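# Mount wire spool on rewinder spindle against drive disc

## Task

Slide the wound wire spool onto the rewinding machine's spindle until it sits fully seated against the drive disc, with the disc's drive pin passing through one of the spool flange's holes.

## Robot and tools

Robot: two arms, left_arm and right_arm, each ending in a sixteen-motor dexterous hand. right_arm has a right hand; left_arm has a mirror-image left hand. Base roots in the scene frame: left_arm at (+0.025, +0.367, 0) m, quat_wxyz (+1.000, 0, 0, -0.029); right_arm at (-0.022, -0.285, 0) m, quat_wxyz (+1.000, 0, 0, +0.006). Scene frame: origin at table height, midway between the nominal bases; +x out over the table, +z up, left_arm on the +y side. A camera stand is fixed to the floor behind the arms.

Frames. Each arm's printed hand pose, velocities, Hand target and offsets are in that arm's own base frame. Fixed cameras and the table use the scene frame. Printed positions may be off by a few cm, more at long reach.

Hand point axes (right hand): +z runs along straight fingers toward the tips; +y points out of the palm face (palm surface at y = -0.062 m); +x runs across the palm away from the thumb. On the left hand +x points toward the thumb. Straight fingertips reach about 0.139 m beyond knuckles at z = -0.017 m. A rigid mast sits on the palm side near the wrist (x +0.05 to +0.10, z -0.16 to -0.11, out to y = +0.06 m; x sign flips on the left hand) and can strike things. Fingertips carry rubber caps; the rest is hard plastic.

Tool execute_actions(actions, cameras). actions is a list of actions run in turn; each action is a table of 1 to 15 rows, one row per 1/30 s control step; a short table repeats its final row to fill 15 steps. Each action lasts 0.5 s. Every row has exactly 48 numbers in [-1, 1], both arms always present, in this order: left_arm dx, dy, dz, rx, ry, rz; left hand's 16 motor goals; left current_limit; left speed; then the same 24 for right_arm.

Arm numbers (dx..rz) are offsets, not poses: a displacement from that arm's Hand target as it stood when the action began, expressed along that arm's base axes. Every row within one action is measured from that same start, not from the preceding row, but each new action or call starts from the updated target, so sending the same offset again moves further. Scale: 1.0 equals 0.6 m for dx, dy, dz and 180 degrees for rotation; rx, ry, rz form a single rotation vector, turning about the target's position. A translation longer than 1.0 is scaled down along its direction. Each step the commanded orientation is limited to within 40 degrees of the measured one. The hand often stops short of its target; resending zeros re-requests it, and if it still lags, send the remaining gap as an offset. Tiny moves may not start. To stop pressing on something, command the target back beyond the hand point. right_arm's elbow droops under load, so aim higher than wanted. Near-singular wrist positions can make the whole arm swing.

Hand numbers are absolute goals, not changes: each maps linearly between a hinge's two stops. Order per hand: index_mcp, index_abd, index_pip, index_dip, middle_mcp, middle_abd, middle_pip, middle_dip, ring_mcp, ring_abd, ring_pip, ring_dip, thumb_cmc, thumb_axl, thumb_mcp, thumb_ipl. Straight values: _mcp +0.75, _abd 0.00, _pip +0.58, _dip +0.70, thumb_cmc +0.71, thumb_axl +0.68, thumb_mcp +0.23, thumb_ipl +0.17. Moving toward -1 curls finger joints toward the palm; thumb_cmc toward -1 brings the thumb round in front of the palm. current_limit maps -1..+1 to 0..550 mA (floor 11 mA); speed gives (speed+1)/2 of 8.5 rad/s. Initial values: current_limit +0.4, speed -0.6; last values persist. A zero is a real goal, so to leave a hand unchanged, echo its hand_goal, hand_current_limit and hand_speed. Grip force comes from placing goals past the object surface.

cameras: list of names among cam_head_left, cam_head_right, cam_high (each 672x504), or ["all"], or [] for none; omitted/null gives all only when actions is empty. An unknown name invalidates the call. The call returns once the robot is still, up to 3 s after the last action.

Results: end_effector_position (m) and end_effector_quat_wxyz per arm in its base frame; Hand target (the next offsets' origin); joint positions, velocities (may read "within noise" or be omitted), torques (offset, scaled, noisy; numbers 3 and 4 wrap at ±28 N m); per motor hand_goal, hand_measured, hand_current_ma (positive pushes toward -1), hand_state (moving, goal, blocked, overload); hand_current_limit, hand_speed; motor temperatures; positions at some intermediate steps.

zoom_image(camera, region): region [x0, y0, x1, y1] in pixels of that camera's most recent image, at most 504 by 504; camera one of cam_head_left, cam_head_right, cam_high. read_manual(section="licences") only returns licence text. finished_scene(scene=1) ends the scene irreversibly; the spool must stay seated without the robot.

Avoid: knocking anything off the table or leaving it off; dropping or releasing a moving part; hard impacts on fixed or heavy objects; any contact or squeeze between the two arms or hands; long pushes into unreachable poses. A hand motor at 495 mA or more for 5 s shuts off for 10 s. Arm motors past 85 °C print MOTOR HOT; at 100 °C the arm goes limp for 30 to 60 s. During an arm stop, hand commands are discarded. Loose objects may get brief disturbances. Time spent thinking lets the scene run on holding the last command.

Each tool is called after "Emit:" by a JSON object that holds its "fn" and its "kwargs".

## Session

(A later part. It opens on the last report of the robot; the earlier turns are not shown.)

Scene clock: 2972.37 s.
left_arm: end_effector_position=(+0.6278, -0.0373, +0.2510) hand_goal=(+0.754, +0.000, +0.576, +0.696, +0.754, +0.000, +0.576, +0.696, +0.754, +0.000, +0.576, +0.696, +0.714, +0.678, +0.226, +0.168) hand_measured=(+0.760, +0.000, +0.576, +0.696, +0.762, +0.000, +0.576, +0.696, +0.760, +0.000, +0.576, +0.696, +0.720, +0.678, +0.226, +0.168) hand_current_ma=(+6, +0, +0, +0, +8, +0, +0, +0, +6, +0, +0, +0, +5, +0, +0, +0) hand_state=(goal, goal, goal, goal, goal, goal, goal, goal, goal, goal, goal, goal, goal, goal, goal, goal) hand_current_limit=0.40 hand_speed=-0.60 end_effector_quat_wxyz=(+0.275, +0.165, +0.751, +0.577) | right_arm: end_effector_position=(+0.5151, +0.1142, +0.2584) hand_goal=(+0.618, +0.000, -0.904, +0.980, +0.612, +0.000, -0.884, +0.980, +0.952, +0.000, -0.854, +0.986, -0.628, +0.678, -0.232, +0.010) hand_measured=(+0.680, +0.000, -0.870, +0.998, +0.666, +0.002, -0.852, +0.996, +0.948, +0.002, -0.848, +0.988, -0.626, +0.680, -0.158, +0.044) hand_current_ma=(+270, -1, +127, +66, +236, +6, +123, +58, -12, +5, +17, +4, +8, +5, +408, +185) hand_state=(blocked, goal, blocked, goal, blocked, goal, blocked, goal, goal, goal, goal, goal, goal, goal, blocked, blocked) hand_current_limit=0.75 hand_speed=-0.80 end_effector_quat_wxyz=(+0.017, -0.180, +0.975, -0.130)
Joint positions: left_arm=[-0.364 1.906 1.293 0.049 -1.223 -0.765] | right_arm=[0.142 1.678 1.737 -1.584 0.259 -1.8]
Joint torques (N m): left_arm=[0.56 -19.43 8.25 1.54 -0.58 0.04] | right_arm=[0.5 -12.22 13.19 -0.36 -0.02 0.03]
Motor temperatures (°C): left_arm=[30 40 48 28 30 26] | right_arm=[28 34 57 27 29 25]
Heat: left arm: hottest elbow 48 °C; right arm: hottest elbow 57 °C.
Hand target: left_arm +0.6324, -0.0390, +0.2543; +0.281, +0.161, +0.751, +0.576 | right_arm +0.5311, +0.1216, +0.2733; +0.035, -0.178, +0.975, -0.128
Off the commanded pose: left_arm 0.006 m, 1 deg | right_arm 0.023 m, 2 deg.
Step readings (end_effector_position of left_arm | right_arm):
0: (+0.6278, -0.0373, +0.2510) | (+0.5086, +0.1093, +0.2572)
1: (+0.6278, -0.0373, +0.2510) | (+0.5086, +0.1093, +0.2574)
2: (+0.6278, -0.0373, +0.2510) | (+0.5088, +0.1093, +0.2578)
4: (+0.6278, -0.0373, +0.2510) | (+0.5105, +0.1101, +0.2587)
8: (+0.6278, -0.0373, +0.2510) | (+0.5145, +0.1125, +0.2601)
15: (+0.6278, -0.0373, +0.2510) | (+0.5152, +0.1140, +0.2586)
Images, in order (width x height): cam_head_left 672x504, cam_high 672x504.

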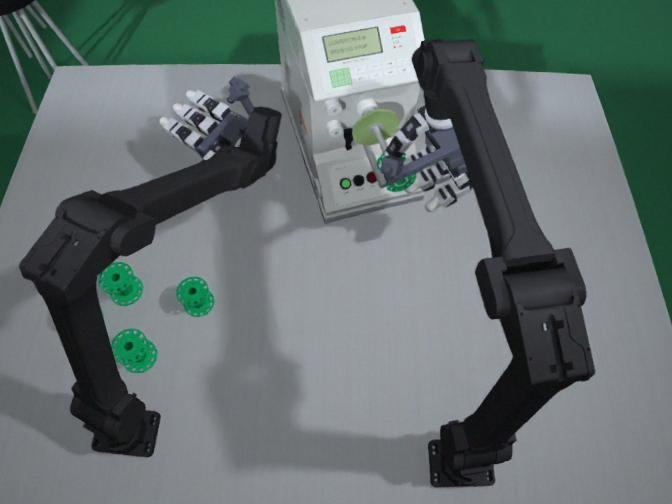

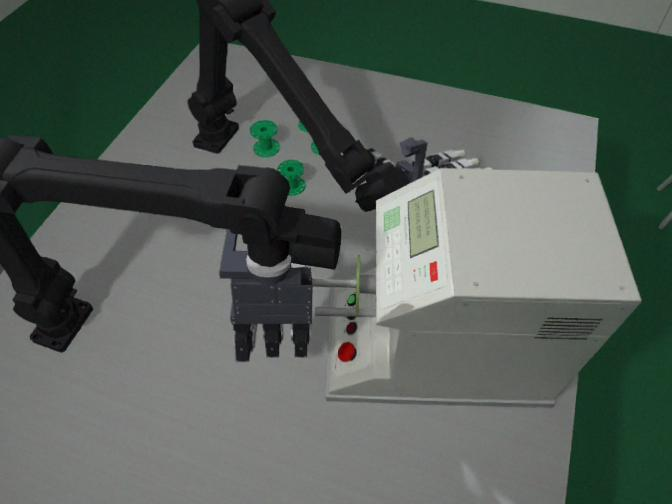

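Emit:
{"fn": "execute_actions", "kwargs": {"actions": [[[0,0,0,0,0,0,0.754,0,0.576,0.696,0.754,0,0.576,0.696,0.754,0,0.576,0.696,0.714,0.678,0.226,0.168,0.4,-0.6,0.009,0.0075,-0.006,0,0,0,0.618,0,-0.905,0.98,0.612,0,-0.885,0.98,0.952,0,-0.854,0.986,-0.629,0.678,-0.232,0.01,0.75,-0.8]]], "cameras": ["cam_head_left","cam_high"]}}

Emit:
{"fn": "zoom_image", "kwargs": {"camera": "cam_high", "region": [280, 250, 370, 310]}}

Emit:
{"fn": "zoom_image", "kwargs": {"camera": "cam_head_left", "region": [370, 145, 410, 175]}}

Scene clock: 3024.50 s.
left_arm: end_effector_position=(+0.6278, -0.0373, +0.2510) hand_goal=(+0.754, +0.000, +0.576, +0.696, +0.754, +0.000, +0.576, +0.696, +0.754, +0.000, +0.576, +0.696, +0.714, +0.678, +0.226, +0.168) hand_measured=(+0.760, +0.000, +0.576, +0.696, +0.762, +0.000, +0.576, +0.696, +0.760, +0.000, +0.576, +0.696, +0.720, +0.678, +0.226, +0.168) hand_current_ma=(+6, +0, +0, +0, +8, +0, +0, +0, +6, +0, +0, +0, +5, +0, +0, +0) hand_state=(goal, goal, goal, goal, goal, goal, goal, goal, goal, goal, goal, goal, goal, goal, goal, goal) hand_current_limit=0.40 hand_speed=-0.60 end_effector_quat_wxyz=(+0.275, +0.165, +0.751, +0.577) | right_arm: end_effector_position=(+0.5196, +0.1184, +0.2545) hand_goal=(+0.618, +0.000, -0.904, +0.980, +0.612, +0.000, -0.884, +0.980, +0.952, +0.000, -0.854, +0.986, -0.628, +0.678, -0.232, +0.010) hand_measured=(+0.680, +0.000, -0.870, +0.998, +0.666, +0.002, -0.852, +0.996, +0.948, +0.002, -0.848, +0.988, -0.626, +0.680, -0.158, +0.044) hand_current_ma=(+270, -1, +127, +66, +236, +6, +123, +58, -12, +5, +17, +4, +7, +4, +408, +185) hand_state=(blocked, goal, blocked, goal, blocked, goal, blocked, goal, goal, goal, goal, goal, goal, goal, blocked, blocked) hand_current_limit=0.75 hand_speed=-0.80 end_effector_quat_wxyz=(+0.015, -0.181, +0.975, -0.129)
Joint positions: left_arm=[-0.364 1.906 1.293 0.049 -1.223 -0.765] | right_arm=[0.149 1.695 1.748 -1.584 0.258 -1.794]
Joint torques (N m): left_arm=[0.32 -19.6 8.29 1.52 -0.6 0.04] | right_arm=[0.5 -12.57 13.22 -0.28 0 0.03]
Motor temperatures (°C): left_arm=[30 40 48 28 30 26] | right_arm=[28 34 59 27 29 25]
Heat: left arm: hottest elbow 48 °C; right arm: hottest elbow 59 °C.
Hand target: left_arm +0.6324, -0.0390, +0.2543; +0.281, +0.161, +0.751, +0.576 | right_arm +0.5365, +0.1262, +0.2698; +0.035, -0.178, +0.975, -0.128
Off the commanded pose: left_arm 0.006 m, 1 deg | right_arm 0.024 m, 2 deg.
Step readings (end_effector_position of left_arm | right_arm):
0: (+0.6278, -0.0373, +0.2510) | (+0.5152, +0.1142, +0.2584)
1: (+0.6278, -0.0373, +0.2510) | (+0.5152, +0.1142, +0.2584)
2: (+0.6278, -0.0373, +0.2510) | (+0.5154, +0.1144, +0.2585)
4: (+0.6278, -0.0373, +0.2510) | (+0.5165, +0.1154, +0.2585)
8: (+0.6278, -0.0373, +0.2510) | (+0.5189, +0.1172, +0.2572)
15: (+0.6278, -0.0373, +0.2510) | (+0.5196, +0.1184, +0.2545)
Images, in order (width x height): cam_head_left 672x504, cam_high 672x504.

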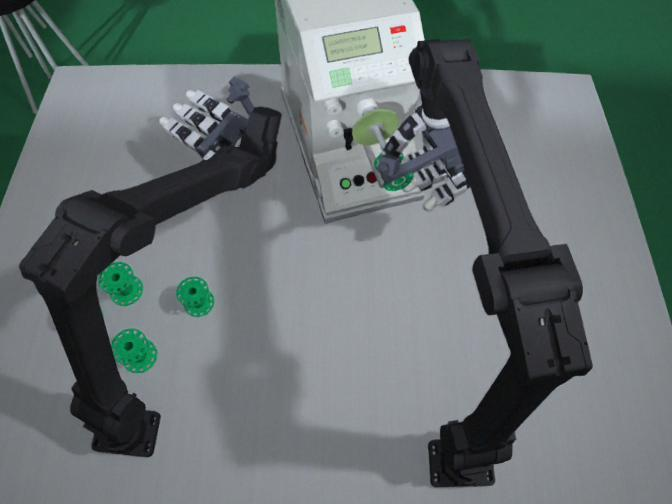

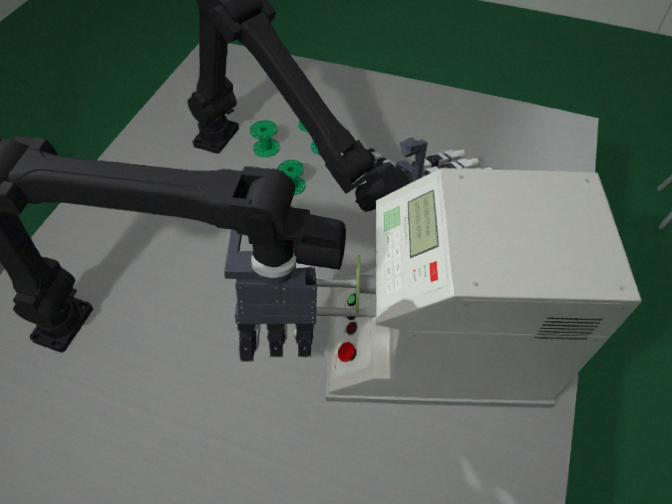

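Scaled by 5.600 from the camera's 672x504 image, which has a finer 960x720 frame.

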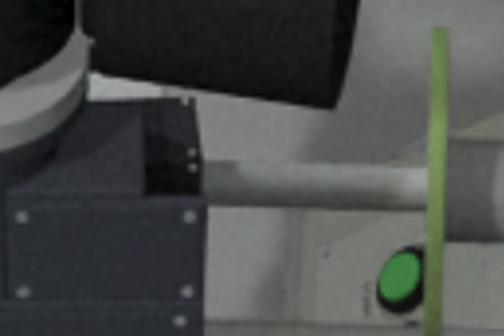

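Scaled by 12.600 from the camera's 672x504 image, which has a finer 960x720 frame.

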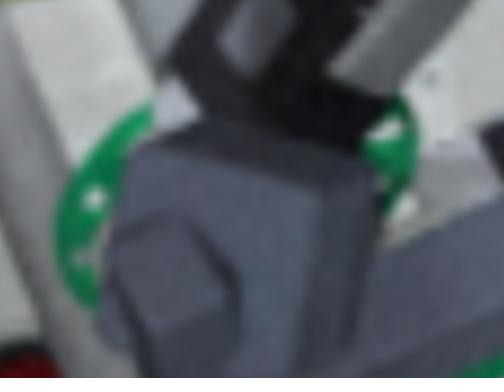

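Emit:
{"fn": "execute_actions", "kwargs": {"actions": [[[0,0,0,0,0,0,0.754,0,0.576,0.696,0.754,0,0.576,0.696,0.754,0,0.576,0.696,0.714,0.678,0.226,0.168,0.4,-0.6,0.002,-0.0025,0.006,0,0,0,0.618,0,-0.905,0.98,0.612,0,-0.885,0.98,0.952,0,-0.854,0.986,-0.629,0.678,-0.232,0.01,0.75,-0.8]]], "cameras": ["cam_head_left","cam_high"]}}

Emit:
{"fn": "zoom_image", "kwargs": {"camera": "cam_high", "region": [280, 250, 370, 310]}}

Emit:
{"fn": "zoom_image", "kwargs": {"camera": "cam_head_left", "region": [370, 145, 410, 175]}}

Scene clock: 3041.57 s.
left_arm: end_effector_position=(+0.6278, -0.0373, +0.2510) hand_goal=(+0.754, +0.000, +0.576, +0.696, +0.754, +0.000, +0.576, +0.696, +0.754, +0.000, +0.576, +0.696, +0.714, +0.678, +0.226, +0.168) hand_measured=(+0.760, +0.000, +0.576, +0.696, +0.762, +0.000, +0.576, +0.696, +0.760, +0.000, +0.576, +0.696, +0.720, +0.678, +0.226, +0.168) hand_current_ma=(+6, +0, +0, +0, +8, +0, +0, +0, +6, +0, +0, +0, +5, +0, +0, +0) hand_state=(goal, goal, goal, goal, goal, goal, goal, goal, goal, goal, goal, goal, goal, goal, goal, goal) hand_current_limit=0.40 hand_speed=-0.60 end_effector_quat_wxyz=(+0.275, +0.165, +0.751, +0.577) | right_arm: end_effector_position=(+0.5199, +0.1186, +0.2566) hand_goal=(+0.618, +0.000, -0.904, +0.980, +0.612, +0.000, -0.884, +0.980, +0.952, +0.000, -0.854, +0.986, -0.628, +0.678, -0.232, +0.010) hand_measured=(+0.680, +0.000, -0.868, +0.998, +0.666, +0.002, -0.852, +0.996, +0.948, +0.002, -0.848, +0.988, -0.624, +0.680, -0.160, +0.044) hand_current_ma=(+270, -1, +136, +66, +236, +6, +123, +58, -12, +5, +17, +4, +10, +5, +405, +185) hand_state=(blocked, goal, blocked, goal, blocked, goal, blocked, goal, goal, goal, goal, goal, goal, goal, blocked, blocked) hand_current_limit=0.75 hand_speed=-0.80 end_effector_quat_wxyz=(+0.014, -0.181, +0.975, -0.130)
Joint positions: left_arm=[-0.364 1.906 1.293 0.049 -1.223 -0.765] | right_arm=[0.149 1.698 1.759 -1.594 0.259 -1.794]
Joint torques (N m): left_arm=[0.44 -19.31 8.29 1.57 -0.59 0.03] | right_arm=[0.21 -12.63 13.48 -0.31 0 0]
Motor temperatures (°C): left_arm=[30 40 48 28 30 26] | right_arm=[28 33 60 27 29 25]
Heat: left arm: hottest elbow 48 °C; right arm: hottest elbow 60 °C.
Hand target: left_arm +0.6324, -0.0390, +0.2543; +0.281, +0.161, +0.751, +0.576 | right_arm +0.5377, +0.1246, +0.2734; +0.035, -0.178, +0.975, -0.128
Off the commanded pose: left_arm 0.006 m, 1 deg | right_arm 0.025 m, 2 deg.
Step readings (end_effector_position of left_arm | right_arm):
0: (+0.6278, -0.0373, +0.2510) | (+0.5195, +0.1186, +0.2545)
1: (+0.6278, -0.0373, +0.2510) | (+0.5195, +0.1186, +0.2545)
2: (+0.6278, -0.0373, +0.2510) | (+0.5196, +0.1186, +0.2546)
4: (+0.6278, -0.0373, +0.2510) | (+0.5199, +0.1186, +0.2553)
8: (+0.6278, -0.0373, +0.2510) | (+0.5200, +0.1186, +0.2565)
15: (+0.6278, -0.0373, +0.2510) | (+0.5200, +0.1186, +0.2566)
Images, in order (width x height): cam_head_left 672x504, cam_high 672x504.

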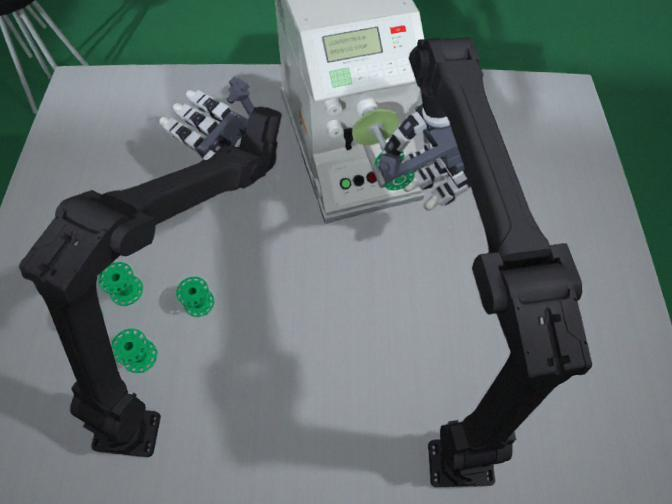

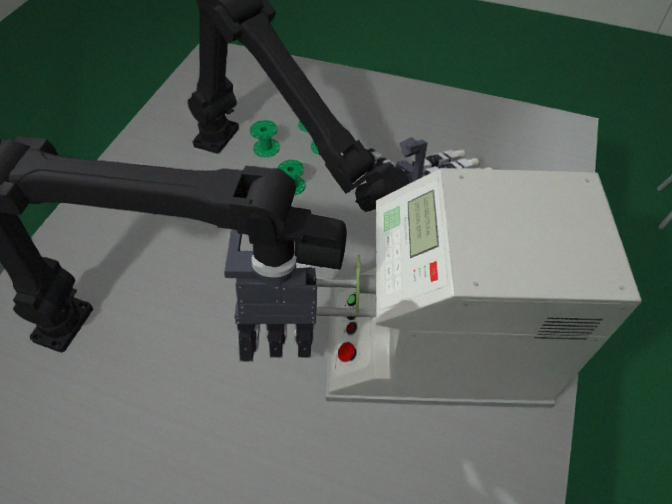

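Scaled by 5.600 from the camera's 672x504 image, which has a finer 960x720 frame.

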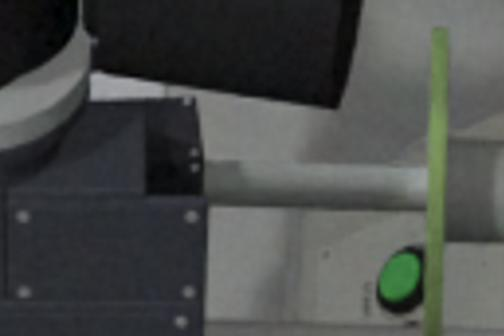

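Scaled by 12.600 from the camera's 672x504 image, which has a finer 960x720 frame.

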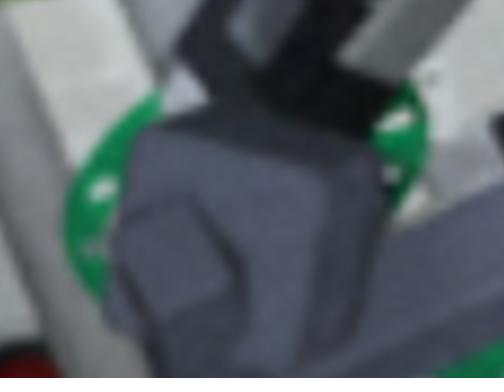

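Emit:
{"fn": "execute_actions", "kwargs": {"actions": [[[0,0,0,0,0,0,0.754,0,0.576,0.696,0.754,0,0.576,0.696,0.754,0,0.576,0.696,0.714,0.678,0.226,0.168,0.4,-0.6,0.0217,0.0075,-0.0017,0,0,0,0.618,0,-0.905,0.98,0.612,0,-0.885,0.98,0.952,0,-0.854,0.986,-0.629,0.678,-0.232,0.01,0.75,-0.8]]], "cameras": ["cam_head_left","cam_high"]}}

Emit:
{"fn": "zoom_image", "kwargs": {"camera": "cam_high", "region": [280, 250, 370, 310]}}

Emit:
{"fn": "zoom_image", "kwargs": {"camera": "cam_head_left", "region": [360, 135, 410, 175]}}

Scene clock: 3061.60 s.
left_arm: end_effector_position=(+0.6278, -0.0373, +0.2510) hand_goal=(+0.754, +0.000, +0.576, +0.696, +0.754, +0.000, +0.576, +0.696, +0.754, +0.000, +0.576, +0.696, +0.714, +0.678, +0.226, +0.168) hand_measured=(+0.760, +0.000, +0.576, +0.696, +0.762, +0.000, +0.576, +0.696, +0.760, +0.000, +0.576, +0.696, +0.720, +0.678, +0.226, +0.168) hand_current_ma=(+6, +0, +0, +0, +8, +0, +0, +0, +6, +0, +0, +0, +5, +0, +0, +0) hand_state=(goal, goal, goal, goal, goal, goal, goal, goal, goal, goal, goal, goal, goal, goal, goal, goal) hand_current_limit=0.40 hand_speed=-0.60 end_effector_quat_wxyz=(+0.275, +0.165, +0.751, +0.577) | right_arm: end_effector_position=(+0.5310, +0.1206, +0.2546) hand_goal=(+0.618, +0.000, -0.904, +0.980, +0.612, +0.000, -0.884, +0.980, +0.952, +0.000, -0.854, +0.986, -0.628, +0.678, -0.232, +0.010) hand_measured=(+0.680, -0.002, -0.864, +0.998, +0.666, +0.002, -0.848, +0.998, +0.948, +0.002, -0.848, +0.988, -0.626, +0.680, -0.162, +0.044) hand_current_ma=(+270, -4, +153, +67, +236, +6, +137, +65, -12, +5, +17, +4, +7, +5, +392, +185) hand_state=(blocked, goal, blocked, goal, blocked, goal, blocked, goal, goal, goal, goal, goal, goal, goal, blocked, blocked) hand_current_limit=0.75 hand_speed=-0.80 end_effector_quat_wxyz=(+0.009, -0.183, +0.974, -0.130)
Joint positions: left_arm=[-0.364 1.906 1.293 0.049 -1.223 -0.765] | right_arm=[0.15 1.737 1.805 -1.611 0.26 -1.796]
Joint torques (N m): left_arm=[0.26 -19.25 8.28 1.57 -0.57 0.05] | right_arm=[0.44 -13.27 13.65 -0.12 -0.06 0.08]
Motor temperatures (°C): left_arm=[30 40 48 28 30 26] | right_arm=[28 34 59 27 29 25]
Heat: left arm: hottest elbow 48 °C; right arm: hottest elbow 59 °C.
Hand target: left_arm +0.6324, -0.0390, +0.2543; +0.281, +0.161, +0.751, +0.576 | right_arm +0.5508, +0.1291, +0.2724; +0.035, -0.178, +0.975, -0.128
Off the commanded pose: left_arm 0.006 m, 1 deg | right_arm 0.028 m, 3 deg.
Step readings (end_effector_position of left_arm | right_arm):
0: (+0.6278, -0.0373, +0.2510) | (+0.5199, +0.1186, +0.2566)
1: (+0.6278, -0.0373, +0.2510) | (+0.5201, +0.1186, +0.2566)
2: (+0.6278, -0.0373, +0.2510) | (+0.5204, +0.1186, +0.2568)
4: (+0.6278, -0.0373, +0.2510) | (+0.5212, +0.1187, +0.2567)
8: (+0.6278, -0.0373, +0.2510) | (+0.5262, +0.1192, +0.2538)
15: (+0.6278, -0.0373, +0.2510) | (+0.5310, +0.1206, +0.2546)
Images, in order (width x height): cam_head_left 672x504, cam_high 672x504.

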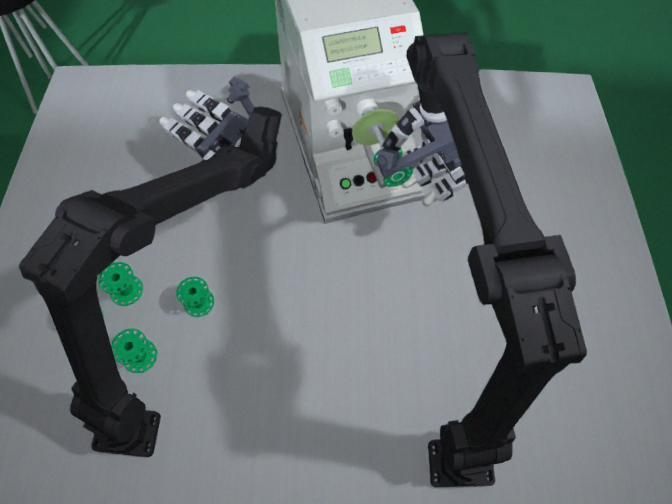

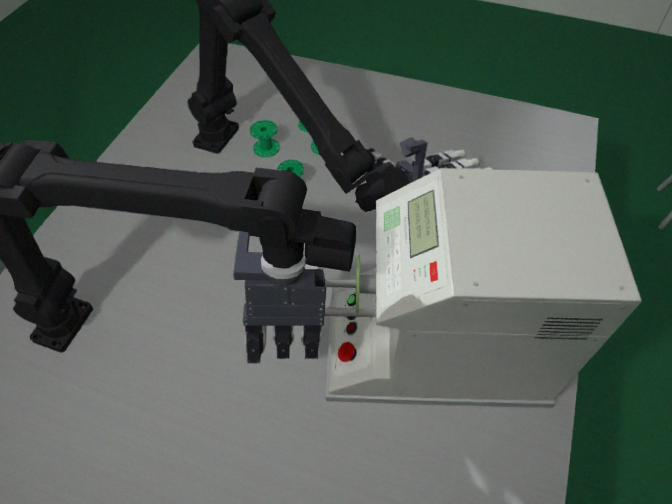

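Scaled by 5.600 from the camera's 672x504 image, which has a finer 960x720 frame.

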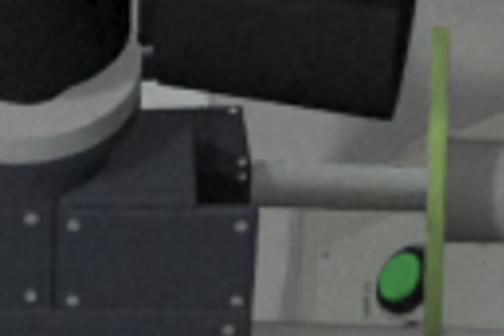

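Scaled by 10.080 from the camera's 672x504 image, which has a finer 960x720 frame.

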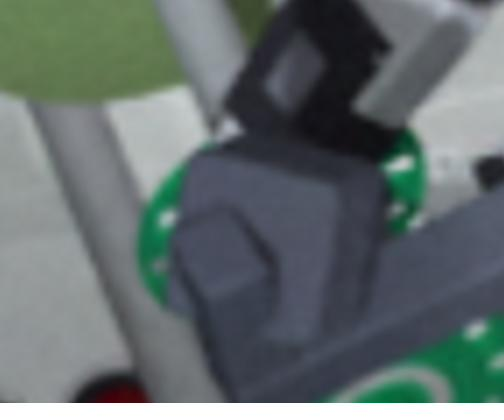

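Emit:
{"fn": "execute_actions", "kwargs": {"actions": [[[0,0,0,0,0,0,0.754,0,0.576,0.696,0.754,0,0.576,0.696,0.754,0,0.576,0.696,0.714,0.678,0.226,0.168,0.4,-0.6,0.02,0.0115,0.004,0,0,0,0.618,0,-0.905,0.98,0.612,0,-0.885,0.98,0.952,0,-0.854,0.986,-0.629,0.678,-0.232,0.01,0.75,-0.8]]], "cameras": ["cam_head_left","cam_high"]}}

Emit:
{"fn": "zoom_image", "kwargs": {"camera": "cam_high", "region": [280, 250, 370, 310]}}

Emit:
{"fn": "zoom_image", "kwargs": {"camera": "cam_head_left", "region": [360, 135, 410, 175]}}

Scene clock: 3088.20 s.
left_arm: end_effector_position=(+0.6278, -0.0373, +0.2510) hand_goal=(+0.754, +0.000, +0.576, +0.696, +0.754, +0.000, +0.576, +0.696, +0.754, +0.000, +0.576, +0.696, +0.714, +0.678, +0.226, +0.168) hand_measured=(+0.760, +0.000, +0.576, +0.696, +0.762, +0.000, +0.576, +0.696, +0.760, +0.000, +0.576, +0.696, +0.720, +0.678, +0.226, +0.168) hand_current_ma=(+6, +0, +0, +0, +8, +0, +0, +0, +6, +0, +0, +0, +5, +0, +0, +0) hand_state=(goal, goal, goal, goal, goal, goal, goal, goal, goal, goal, goal, goal, goal, goal, goal, goal) hand_current_limit=0.40 hand_speed=-0.60 end_effector_quat_wxyz=(+0.275, +0.165, +0.751, +0.577) | right_arm: end_effector_position=(+0.5409, +0.1246, +0.2546) hand_goal=(+0.618, +0.000, -0.904, +0.980, +0.612, +0.000, -0.884, +0.980, +0.952, +0.000, -0.854, +0.986, -0.628, +0.678, -0.232, +0.010) hand_measured=(+0.680, -0.002, -0.864, +0.998, +0.666, +0.002, -0.838, +0.998, +0.948, +0.002, -0.848, +0.988, -0.634, +0.674, -0.162, +0.044) hand_current_ma=(+270, -4, +154, +67, +236, +6, +185, +66, -12, +5, +17, +4, -19, -17, +384, +185) hand_state=(blocked, goal, blocked, goal, blocked, goal, blocked, goal, goal, goal, goal, goal, goal, goal, blocked, blocked) hand_current_limit=0.75 hand_speed=-0.80 end_effector_quat_wxyz=(+0.004, -0.186, +0.974, -0.130)
Joint positions: left_arm=[-0.364 1.906 1.293 0.049 -1.223 -0.765] | right_arm=[0.155 1.776 1.858 -1.636 0.26 -1.796]
Joint torques (N m): left_arm=[0.09 -19.6 8.28 1.66 -0.56 0.03] | right_arm=[0.85 -13.98 14.08 -0.05 -0.05 0.17]
Motor temperatures (°C): left_arm=[30 40 48 28 30 26] | right_arm=[28 33 62 27 29 25]
Heat: left arm: hottest elbow 48 °C; right arm: hottest elbow 62 °C.
Hand target: left_arm +0.6324, -0.0390, +0.2543; +0.281, +0.161, +0.751, +0.576 | right_arm +0.5627, +0.1359, +0.2747; +0.035, -0.178, +0.975, -0.128
Off the commanded pose: left_arm 0.006 m, 1 deg | right_arm 0.032 m, 4 deg.
Step readings (end_effector_position of left_arm | right_arm):
0: (+0.6278, -0.0373, +0.2510) | (+0.5310, +0.1206, +0.2546)
1: (+0.6278, -0.0373, +0.2510) | (+0.5310, +0.1206, +0.2546)
2: (+0.6278, -0.0373, +0.2510) | (+0.5313, +0.1210, +0.2550)
4: (+0.6278, -0.0373, +0.2510) | (+0.5326, +0.1216, +0.2547)
8: (+0.6278, -0.0373, +0.2510) | (+0.5384, +0.1238, +0.2545)
15: (+0.6278, -0.0373, +0.2510) | (+0.5408, +0.1246, +0.2546)
Images, in order (width x height): cam_head_left 672x504, cam_high 672x504.

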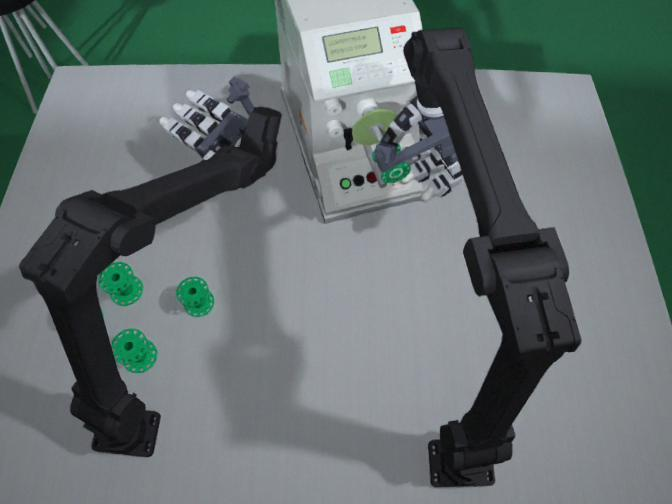

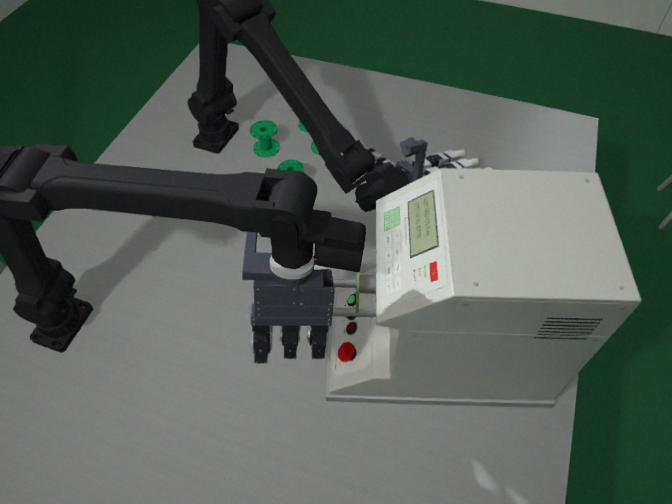

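Scaled by 5.600 from the camera's 672x504 image, which has a finer 960x720 frame.

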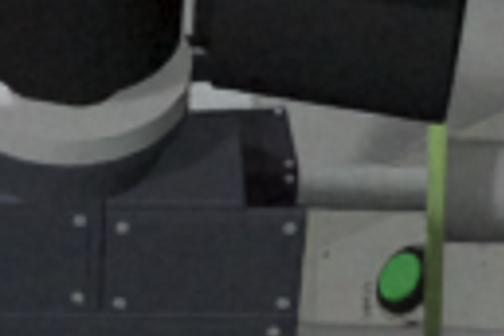

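Scaled by 10.080 from the camera's 672x504 image, which has a finer 960x720 frame.

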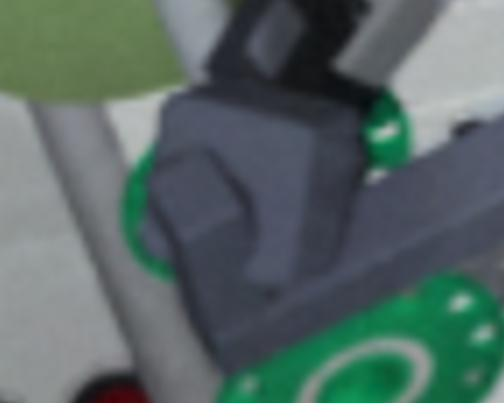

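Emit:
{"fn": "zoom_image", "kwargs": {"camera": "cam_head_left", "region": [270, 0, 500, 230]}}

Emit:
{"fn": "zoom_image", "kwargs": {"camera": "cam_high", "region": [240, 150, 480, 350]}}

Scaled by 2.191 from the camera's 672x504 image, which has a finer 960x720 frame.

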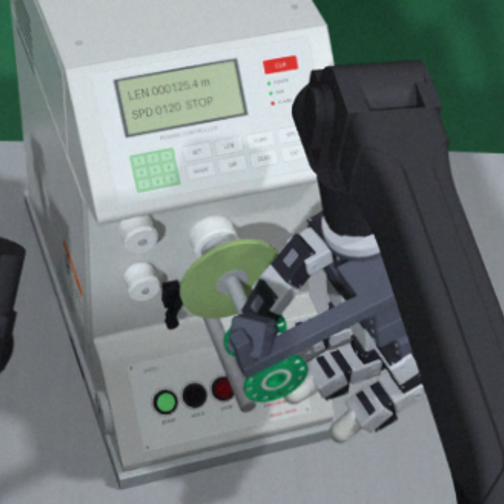

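Scaled by 2.100 from the camera's 672x504 image, which has a finer 960x720 frame.

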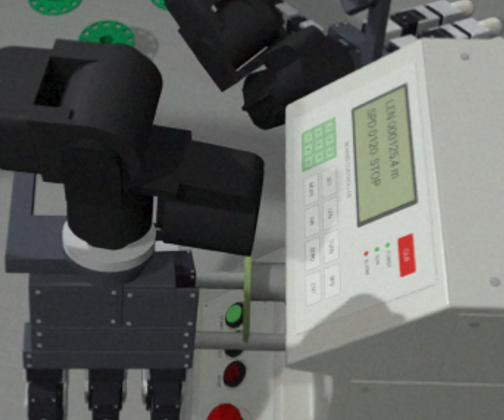

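Emit:
{"fn": "execute_actions", "kwargs": {"actions": [[[0,0,0,0,0,0,0.754,0,0.576,0.696,0.754,0,0.576,0.696,0.754,0,0.576,0.696,0.714,0.678,0.226,0.168,0.4,-0.6,0.022,0.009,0.002,0,-0.005,0,0.618,0,-0.905,0.98,0.612,0,-0.885,0.98,0.952,0,-0.854,0.986,-0.629,0.678,-0.232,0.01,0.75,-0.8]]], "cameras": ["cam_head_left","cam_high"]}}

Emit:
{"fn": "zoom_image", "kwargs": {"camera": "cam_high", "region": [280, 200, 400, 320]}}

Emit:
{"fn": "zoom_image", "kwargs": {"camera": "cam_head_left", "region": [350, 115, 420, 175]}}

Scene clock: 3191.23 s.
left_arm: end_effector_position=(+0.6278, -0.0373, +0.2510) hand_goal=(+0.754, +0.000, +0.576, +0.696, +0.754, +0.000, +0.576, +0.696, +0.754, +0.000, +0.576, +0.696, +0.714, +0.678, +0.226, +0.168) hand_measured=(+0.760, +0.000, +0.576, +0.696, +0.762, +0.000, +0.576, +0.696, +0.760, +0.000, +0.576, +0.696, +0.720, +0.678, +0.226, +0.168) hand_current_ma=(+6, +0, +0, +0, +8, +0, +0, +0, +6, +0, +0, +0, +5, +0, +0, +0) hand_state=(goal, goal, goal, goal, goal, goal, goal, goal, goal, goal, goal, goal, goal, goal, goal, goal) hand_current_limit=0.40 hand_speed=-0.60 end_effector_quat_wxyz=(+0.275, +0.165, +0.751, +0.577) | right_arm: end_effector_position=(+0.5557, +0.1294, +0.2554) hand_goal=(+0.618, +0.000, -0.904, +0.980, +0.612, +0.000, -0.884, +0.980, +0.952, +0.000, -0.854, +0.986, -0.628, +0.678, -0.232, +0.010) hand_measured=(+0.680, -0.002, -0.864, +0.998, +0.666, +0.002, -0.834, +0.998, +0.948, +0.002, -0.848, +0.988, -0.634, +0.672, -0.164, +0.044) hand_current_ma=(+270, -4, +154, +67, +237, +6, +198, +66, -12, +5, +17, +4, -19, -19, +376, +185) hand_state=(blocked, goal, blocked, goal, blocked, goal, blocked, goal, goal, goal, goal, goal, goal, goal, blocked, blocked) hand_current_limit=0.75 hand_speed=-0.80 end_effector_quat_wxyz=(+0.011, -0.182, +0.974, -0.131)
Joint positions: left_arm=[-0.364 1.906 1.293 0.049 -1.223 -0.765] | right_arm=[0.16 1.809 1.907 -1.64 0.263 -1.783]
Joint torques (N m): left_arm=[0.15 -19.43 8.2 1.57 -0.58 0.03] | right_arm=[0.91 -14.68 13.91 0.05 -0.03 0.1]
Motor temperatures (°C): left_arm=[30 40 49 28 30 26] | right_arm=[28 35 58 27 29 25]
Heat: left arm: hottest elbow 49 °C; right arm: hottest elbow 58 °C.
Hand target: left_arm +0.6324, -0.0390, +0.2543; +0.281, +0.161, +0.751, +0.576 | right_arm +0.5760, +0.1413, +0.2760; +0.042, -0.177, +0.975, -0.129
Off the commanded pose: left_arm 0.006 m, 1 deg | right_arm 0.031 m, 4 deg.
Step readings (end_effector_position of left_arm | right_arm):
0: (+0.6278, -0.0373, +0.2510) | (+0.5408, +0.1246, +0.2546)
1: (+0.6278, -0.0373, +0.2510) | (+0.5410, +0.1246, +0.2545)
2: (+0.6278, -0.0373, +0.2510) | (+0.5414, +0.1248, +0.2548)
4: (+0.6278, -0.0373, +0.2510) | (+0.5435, +0.1256, +0.2548)
8: (+0.6278, -0.0373, +0.2510) | (+0.5509, +0.1281, +0.2550)
15: (+0.6278, -0.0373, +0.2510) | (+0.5550, +0.1293, +0.2553)
Images, in order (width x height): cam_head_left 672x504, cam_high 672x504.

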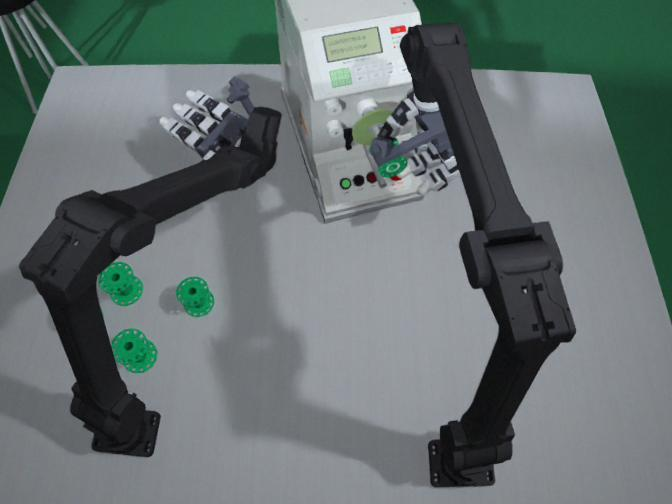

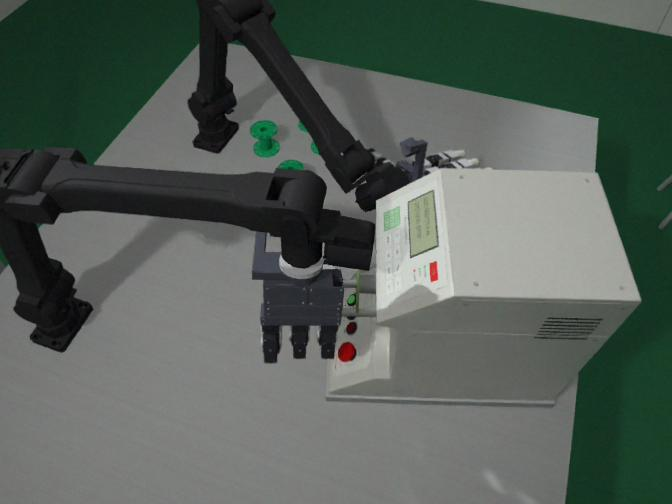

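Scaled by 4.200 from the camera's 672x504 image, which has a finer 960x720 frame.

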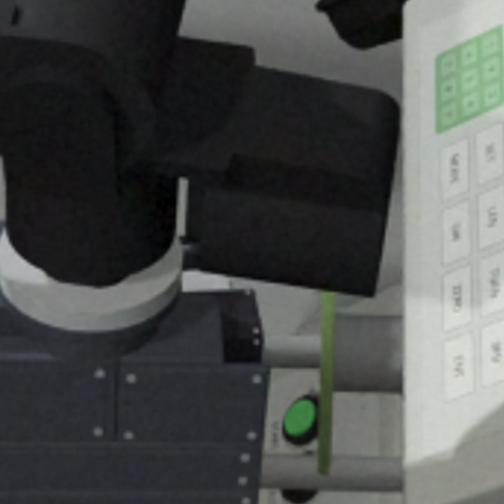

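Scaled by 7.200 from the camera's 672x504 image, which has a finer 960x720 frame.

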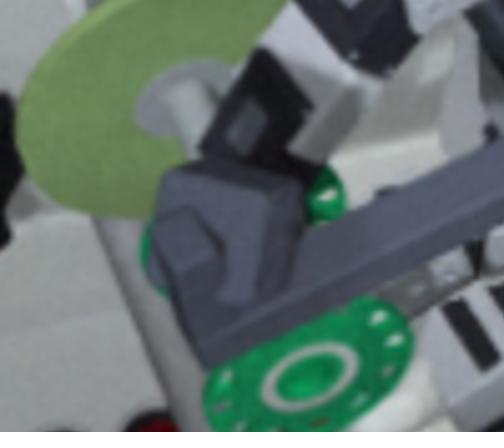

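Emit:
{"fn": "execute_actions", "kwargs": {"actions": [[[0,0,0,0,0,0,0.754,0,0.576,0.696,0.754,0,0.576,0.696,0.754,0,0.576,0.696,0.714,0.678,0.226,0.168,0.4,-0.6,0.022,0.007,0.0,0,-0.003,0,0.618,0,-0.905,0.98,0.612,0,-0.885,0.98,0.952,0,-0.854,0.986,-0.629,0.678,-0.232,0.01,0.75,-0.8]]], "cameras": ["cam_head_left","cam_high"]}}

Emit:
{"fn": "zoom_image", "kwargs": {"camera": "cam_high", "region": [280, 200, 400, 320]}}

Emit:
{"fn": "zoom_image", "kwargs": {"camera": "cam_head_left", "region": [350, 105, 420, 165]}}

Scene clock: 3209.60 s.
left_arm: end_effector_position=(+0.6278, -0.0373, +0.2510) hand_goal=(+0.754, +0.000, +0.576, +0.696, +0.754, +0.000, +0.576, +0.696, +0.754, +0.000, +0.576, +0.696, +0.714, +0.678, +0.226, +0.168) hand_measured=(+0.760, +0.000, +0.576, +0.696, +0.762, +0.000, +0.576, +0.696, +0.760, +0.000, +0.576, +0.696, +0.720, +0.678, +0.226, +0.168) hand_current_ma=(+6, +0, +0, +0, +8, +0, +0, +0, +6, +0, +0, +0, +5, +0, +0, +0) hand_state=(goal, goal, goal, goal, goal, goal, goal, goal, goal, goal, goal, goal, goal, goal, goal, goal) hand_current_limit=0.40 hand_speed=-0.60 end_effector_quat_wxyz=(+0.275, +0.165, +0.751, +0.577) | right_arm: end_effector_position=(+0.5718, +0.1342, +0.2562) hand_goal=(+0.618, +0.000, -0.904, +0.980, +0.612, +0.000, -0.884, +0.980, +0.952, +0.000, -0.854, +0.986, -0.628, +0.678, -0.232, +0.010) hand_measured=(+0.680, -0.002, -0.864, +0.998, +0.666, +0.002, -0.834, +0.998, +0.948, +0.002, -0.848, +0.988, -0.632, +0.672, -0.164, +0.044) hand_current_ma=(+270, -4, +154, +67, +237, +6, +198, +66, -12, +5, +17, +4, -13, -19, +375, +185) hand_state=(blocked, goal, blocked, goal, blocked, goal, blocked, goal, goal, goal, goal, goal, goal, goal, blocked, blocked) hand_current_limit=0.75 hand_speed=-0.80 end_effector_quat_wxyz=(+0.020, -0.180, +0.975, -0.132)
Joint positions: left_arm=[-0.364 1.906 1.293 0.049 -1.223 -0.765] | right_arm=[0.164 1.845 1.959 -1.64 0.265 -1.777]
Joint torques (N m): left_arm=[0.15 -19.49 8.21 1.47 -0.59 0.03] | right_arm=[0.85 -15.15 13.82 -0.16 0 0.08]
Motor temperatures (°C): left_arm=[30 40 49 28 30 26] | right_arm=[28 36 63 27 29 25]
Heat: left arm: hottest elbow 49 °C; right arm: hottest elbow 63 °C.
Hand target: left_arm +0.6324, -0.0390, +0.2543; +0.281, +0.161, +0.751, +0.576 | right_arm +0.5892, +0.1455, +0.2759; +0.047, -0.176, +0.975, -0.130
Off the commanded pose: left_arm 0.006 m, 1 deg | right_arm 0.029 m, 3 deg.
Step readings (end_effector_position of left_arm | right_arm):
0: (+0.6278, -0.0373, +0.2510) | (+0.5558, +0.1297, +0.2554)
1: (+0.6278, -0.0373, +0.2510) | (+0.5558, +0.1297, +0.2554)
2: (+0.6278, -0.0373, +0.2510) | (+0.5566, +0.1297, +0.2554)
4: (+0.6278, -0.0373, +0.2510) | (+0.5600, +0.1308, +0.2555)
8: (+0.6278, -0.0373, +0.2510) | (+0.5681, +0.1334, +0.2560)
15: (+0.6278, -0.0373, +0.2510) | (+0.5713, +0.1341, +0.2562)
Images, in order (width x height): cam_head_left 672x504, cam_high 672x504.

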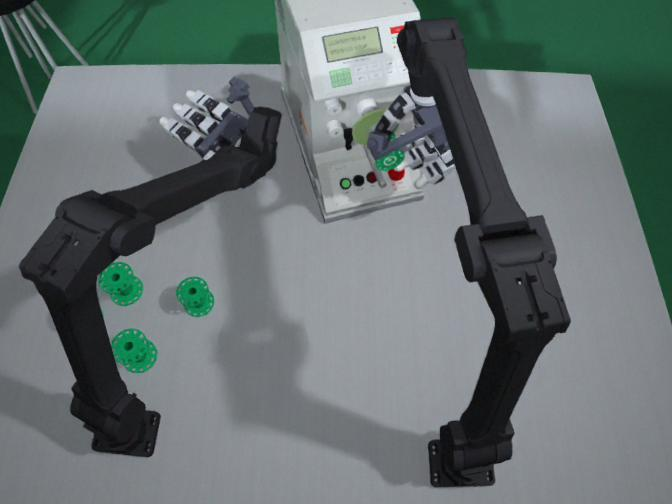

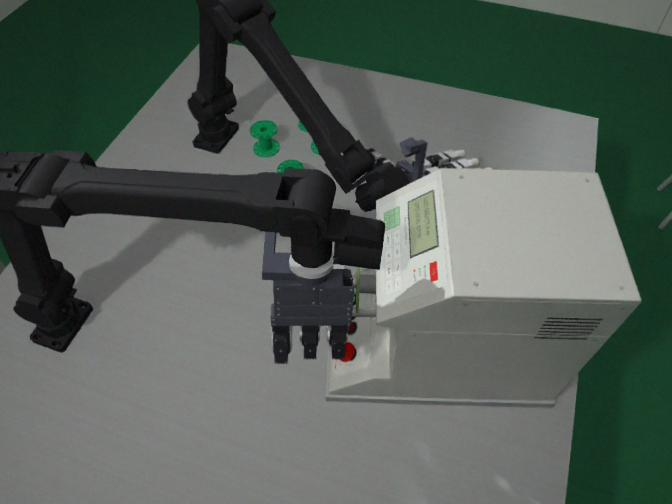

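Scaled by 4.200 from the camera's 672x504 image, which has a finer 960x720 frame.

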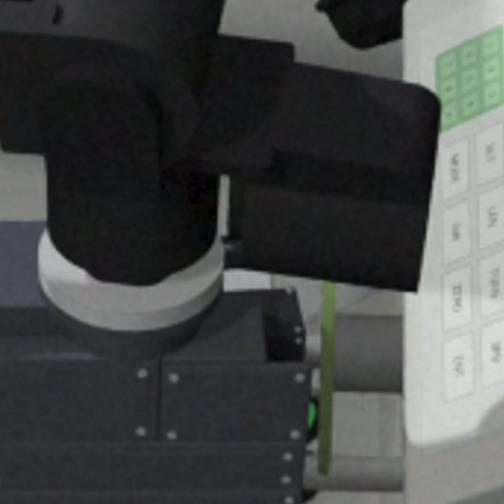

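Scaled by 7.200 from the camera's 672x504 image, which has a finer 960x720 frame.

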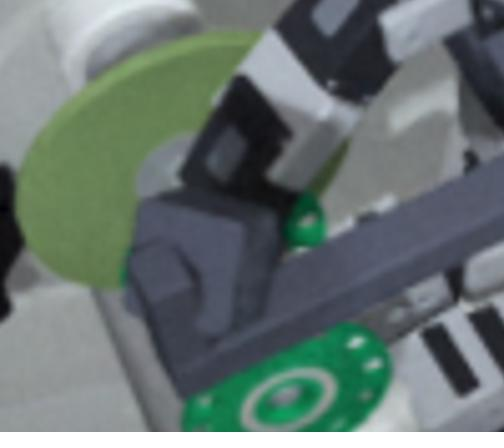

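Emit:
{"fn": "execute_actions", "kwargs": {"actions": [[[0,0,0,0,0,0,0.754,0,0.576,0.696,0.754,0,0.576,0.696,0.754,0,0.576,0.696,0.714,0.678,0.226,0.168,0.4,-0.6,0.018,0.006,0.0,0,-0.001,0,0.618,0,-0.905,0.98,0.612,0,-0.885,0.98,0.952,0,-0.854,0.986,-0.629,0.678,-0.232,0.01,0.75,-0.8]]], "cameras": ["all"]}}

Emit:
{"fn": "zoom_image", "kwargs": {"camera": "cam_high", "region": [280, 200, 400, 320]}}

Emit:
{"fn": "zoom_image", "kwargs": {"camera": "cam_head_left", "region": [350, 100, 420, 160]}}

Emit:
{"fn": "zoom_image", "kwargs": {"camera": "cam_head_right", "region": [290, 100, 380, 180]}}

Scene clock: 3231.23 s.
left_arm: end_effector_position=(+0.6278, -0.0373, +0.2510) hand_goal=(+0.754, +0.000, +0.576, +0.696, +0.754, +0.000, +0.576, +0.696, +0.754, +0.000, +0.576, +0.696, +0.714, +0.678, +0.226, +0.168) hand_measured=(+0.760, +0.000, +0.576, +0.696, +0.762, +0.000, +0.576, +0.696, +0.760, +0.000, +0.576, +0.696, +0.720, +0.678, +0.226, +0.168) hand_current_ma=(+6, +0, +0, +0, +8, +0, +0, +0, +6, +0, +0, +0, +5, +0, +0, +0) hand_state=(goal, goal, goal, goal, goal, goal, goal, goal, goal, goal, goal, goal, goal, goal, goal, goal) hand_current_limit=0.40 hand_speed=-0.60 end_effector_quat_wxyz=(+0.275, +0.165, +0.751, +0.577) | right_arm: end_effector_position=(+0.5841, +0.1382, +0.2568) hand_goal=(+0.618, +0.000, -0.904, +0.980, +0.612, +0.000, -0.884, +0.980, +0.952, +0.000, -0.854, +0.986, -0.628, +0.678, -0.232, +0.010) hand_measured=(+0.680, -0.002, -0.862, +0.998, +0.666, +0.002, -0.834, +0.998, +0.948, +0.002, -0.848, +0.988, -0.630, +0.674, -0.164, +0.044) hand_current_ma=(+270, -4, +165, +67, +237, +6, +198, +66, -12, +5, +17, +4, -7, -14, +371, +185) hand_state=(blocked, goal, blocked, goal, blocked, goal, blocked, goal, goal, goal, goal, goal, goal, goal, blocked, blocked) hand_current_limit=0.75 hand_speed=-0.80 end_effector_quat_wxyz=(+0.024, -0.179, +0.975, -0.133)
Joint positions: left_arm=[-0.364 1.906 1.293 0.049 -1.223 -0.765] | right_arm=[0.168 1.879 2.01 -1.65 0.265 -1.774]
Joint torques (N m): left_arm=[0.26 -19.55 8.27 1.5 -0.58 0.03] | right_arm=[0.91 -15.79 13.78 -0.28 0.01 0.08]
Motor temperatures (°C): left_arm=[30 40 49 28 30 26] | right_arm=[28 34 60 27 29 25]
Heat: left arm: hottest elbow 49 °C; right arm: hottest elbow 60 °C.
Hand target: left_arm +0.6324, -0.0390, +0.2543; +0.281, +0.161, +0.751, +0.576 | right_arm +0.5999, +0.1493, +0.2758; +0.048, -0.177, +0.974, -0.130
Off the commanded pose: left_arm 0.006 m, 1 deg | right_arm 0.027 m, 3 deg.
Step readings (end_effector_position of left_arm | right_arm):
0: (+0.6278, -0.0373, +0.2510) | (+0.5718, +0.1342, +0.2562)
1: (+0.6278, -0.0373, +0.2510) | (+0.5719, +0.1342, +0.2564)
2: (+0.6278, -0.0373, +0.2510) | (+0.5722, +0.1344, +0.2564)
4: (+0.6278, -0.0373, +0.2510) | (+0.5747, +0.1352, +0.2563)
8: (+0.6278, -0.0373, +0.2510) | (+0.5821, +0.1374, +0.2566)
15: (+0.6278, -0.0373, +0.2510) | (+0.5842, +0.1382, +0.2570)

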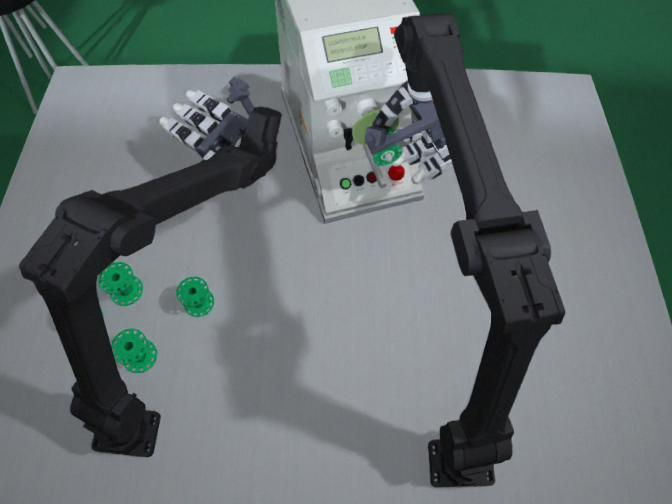

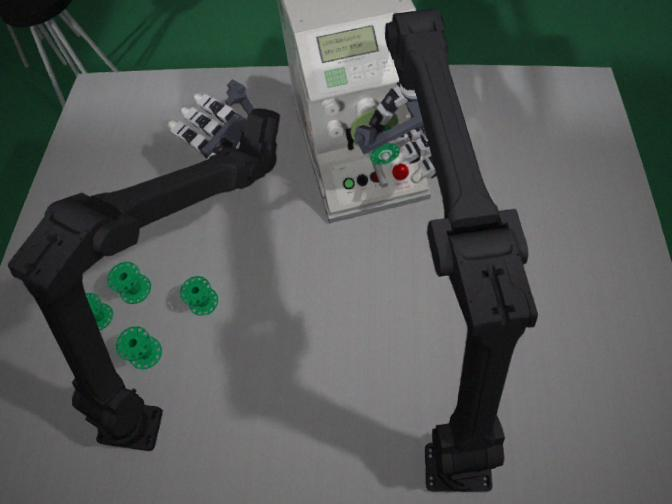

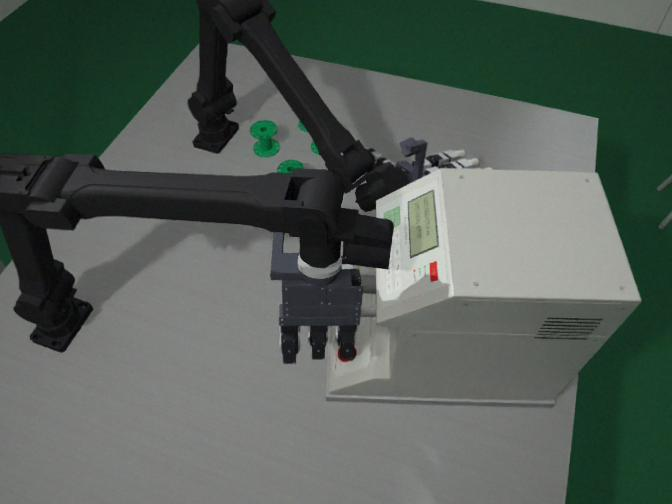

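Scaled by 4.200 from the camera's 672x504 image, which has a finer 960x720 frame.

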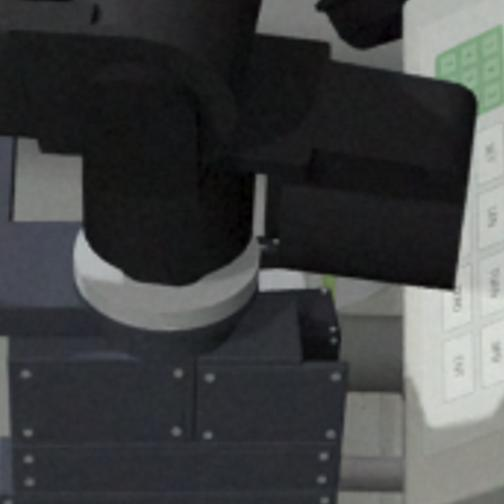

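Scaled by 7.200 from the camera's 672x504 image, which has a finer 960x720 frame.

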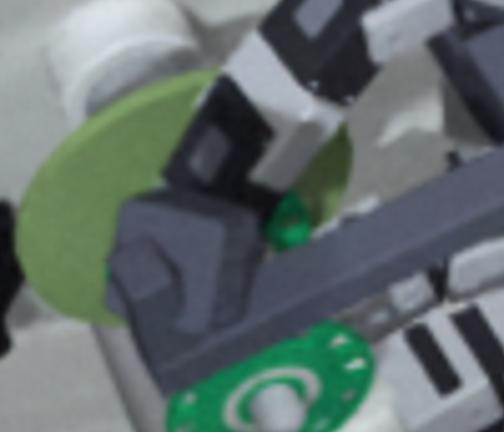

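Scaled by 5.600 from the camera's 672x504 image, which has a finer 960x720 frame.

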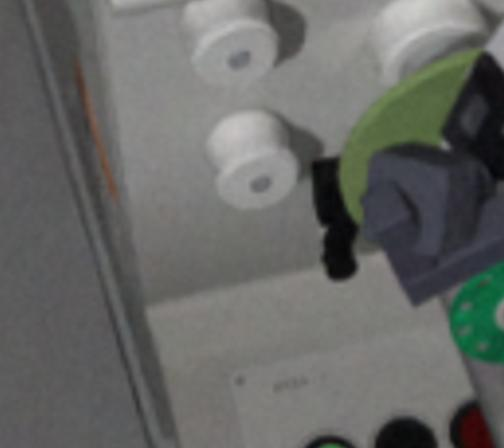

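Emit:
{"fn": "zoom_image", "kwargs": {"camera": "cam_head_right", "region": [340, 80, 440, 190]}}

Emit:
{"fn": "zoom_image", "kwargs": {"camera": "cam_head_left", "region": [350, 100, 460, 200]}}

Scaled by 4.582 from the camera's 672x504 image, which has a finer 960x720 frame.

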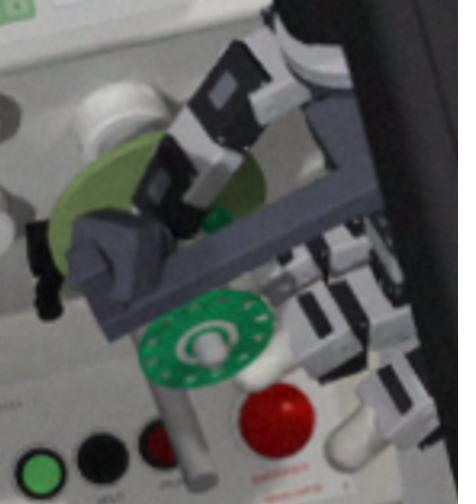

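Scaled by 4.582 from the camera's 672x504 image, which has a finer 960x720 frame.

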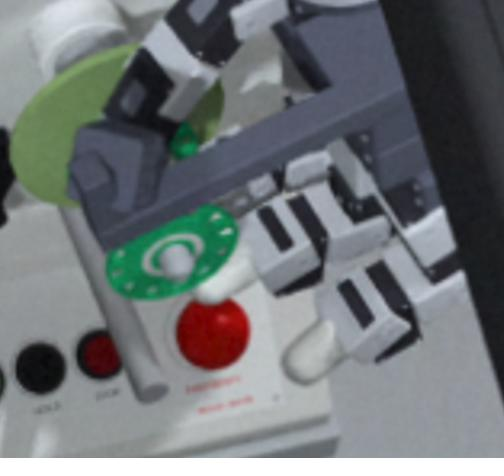

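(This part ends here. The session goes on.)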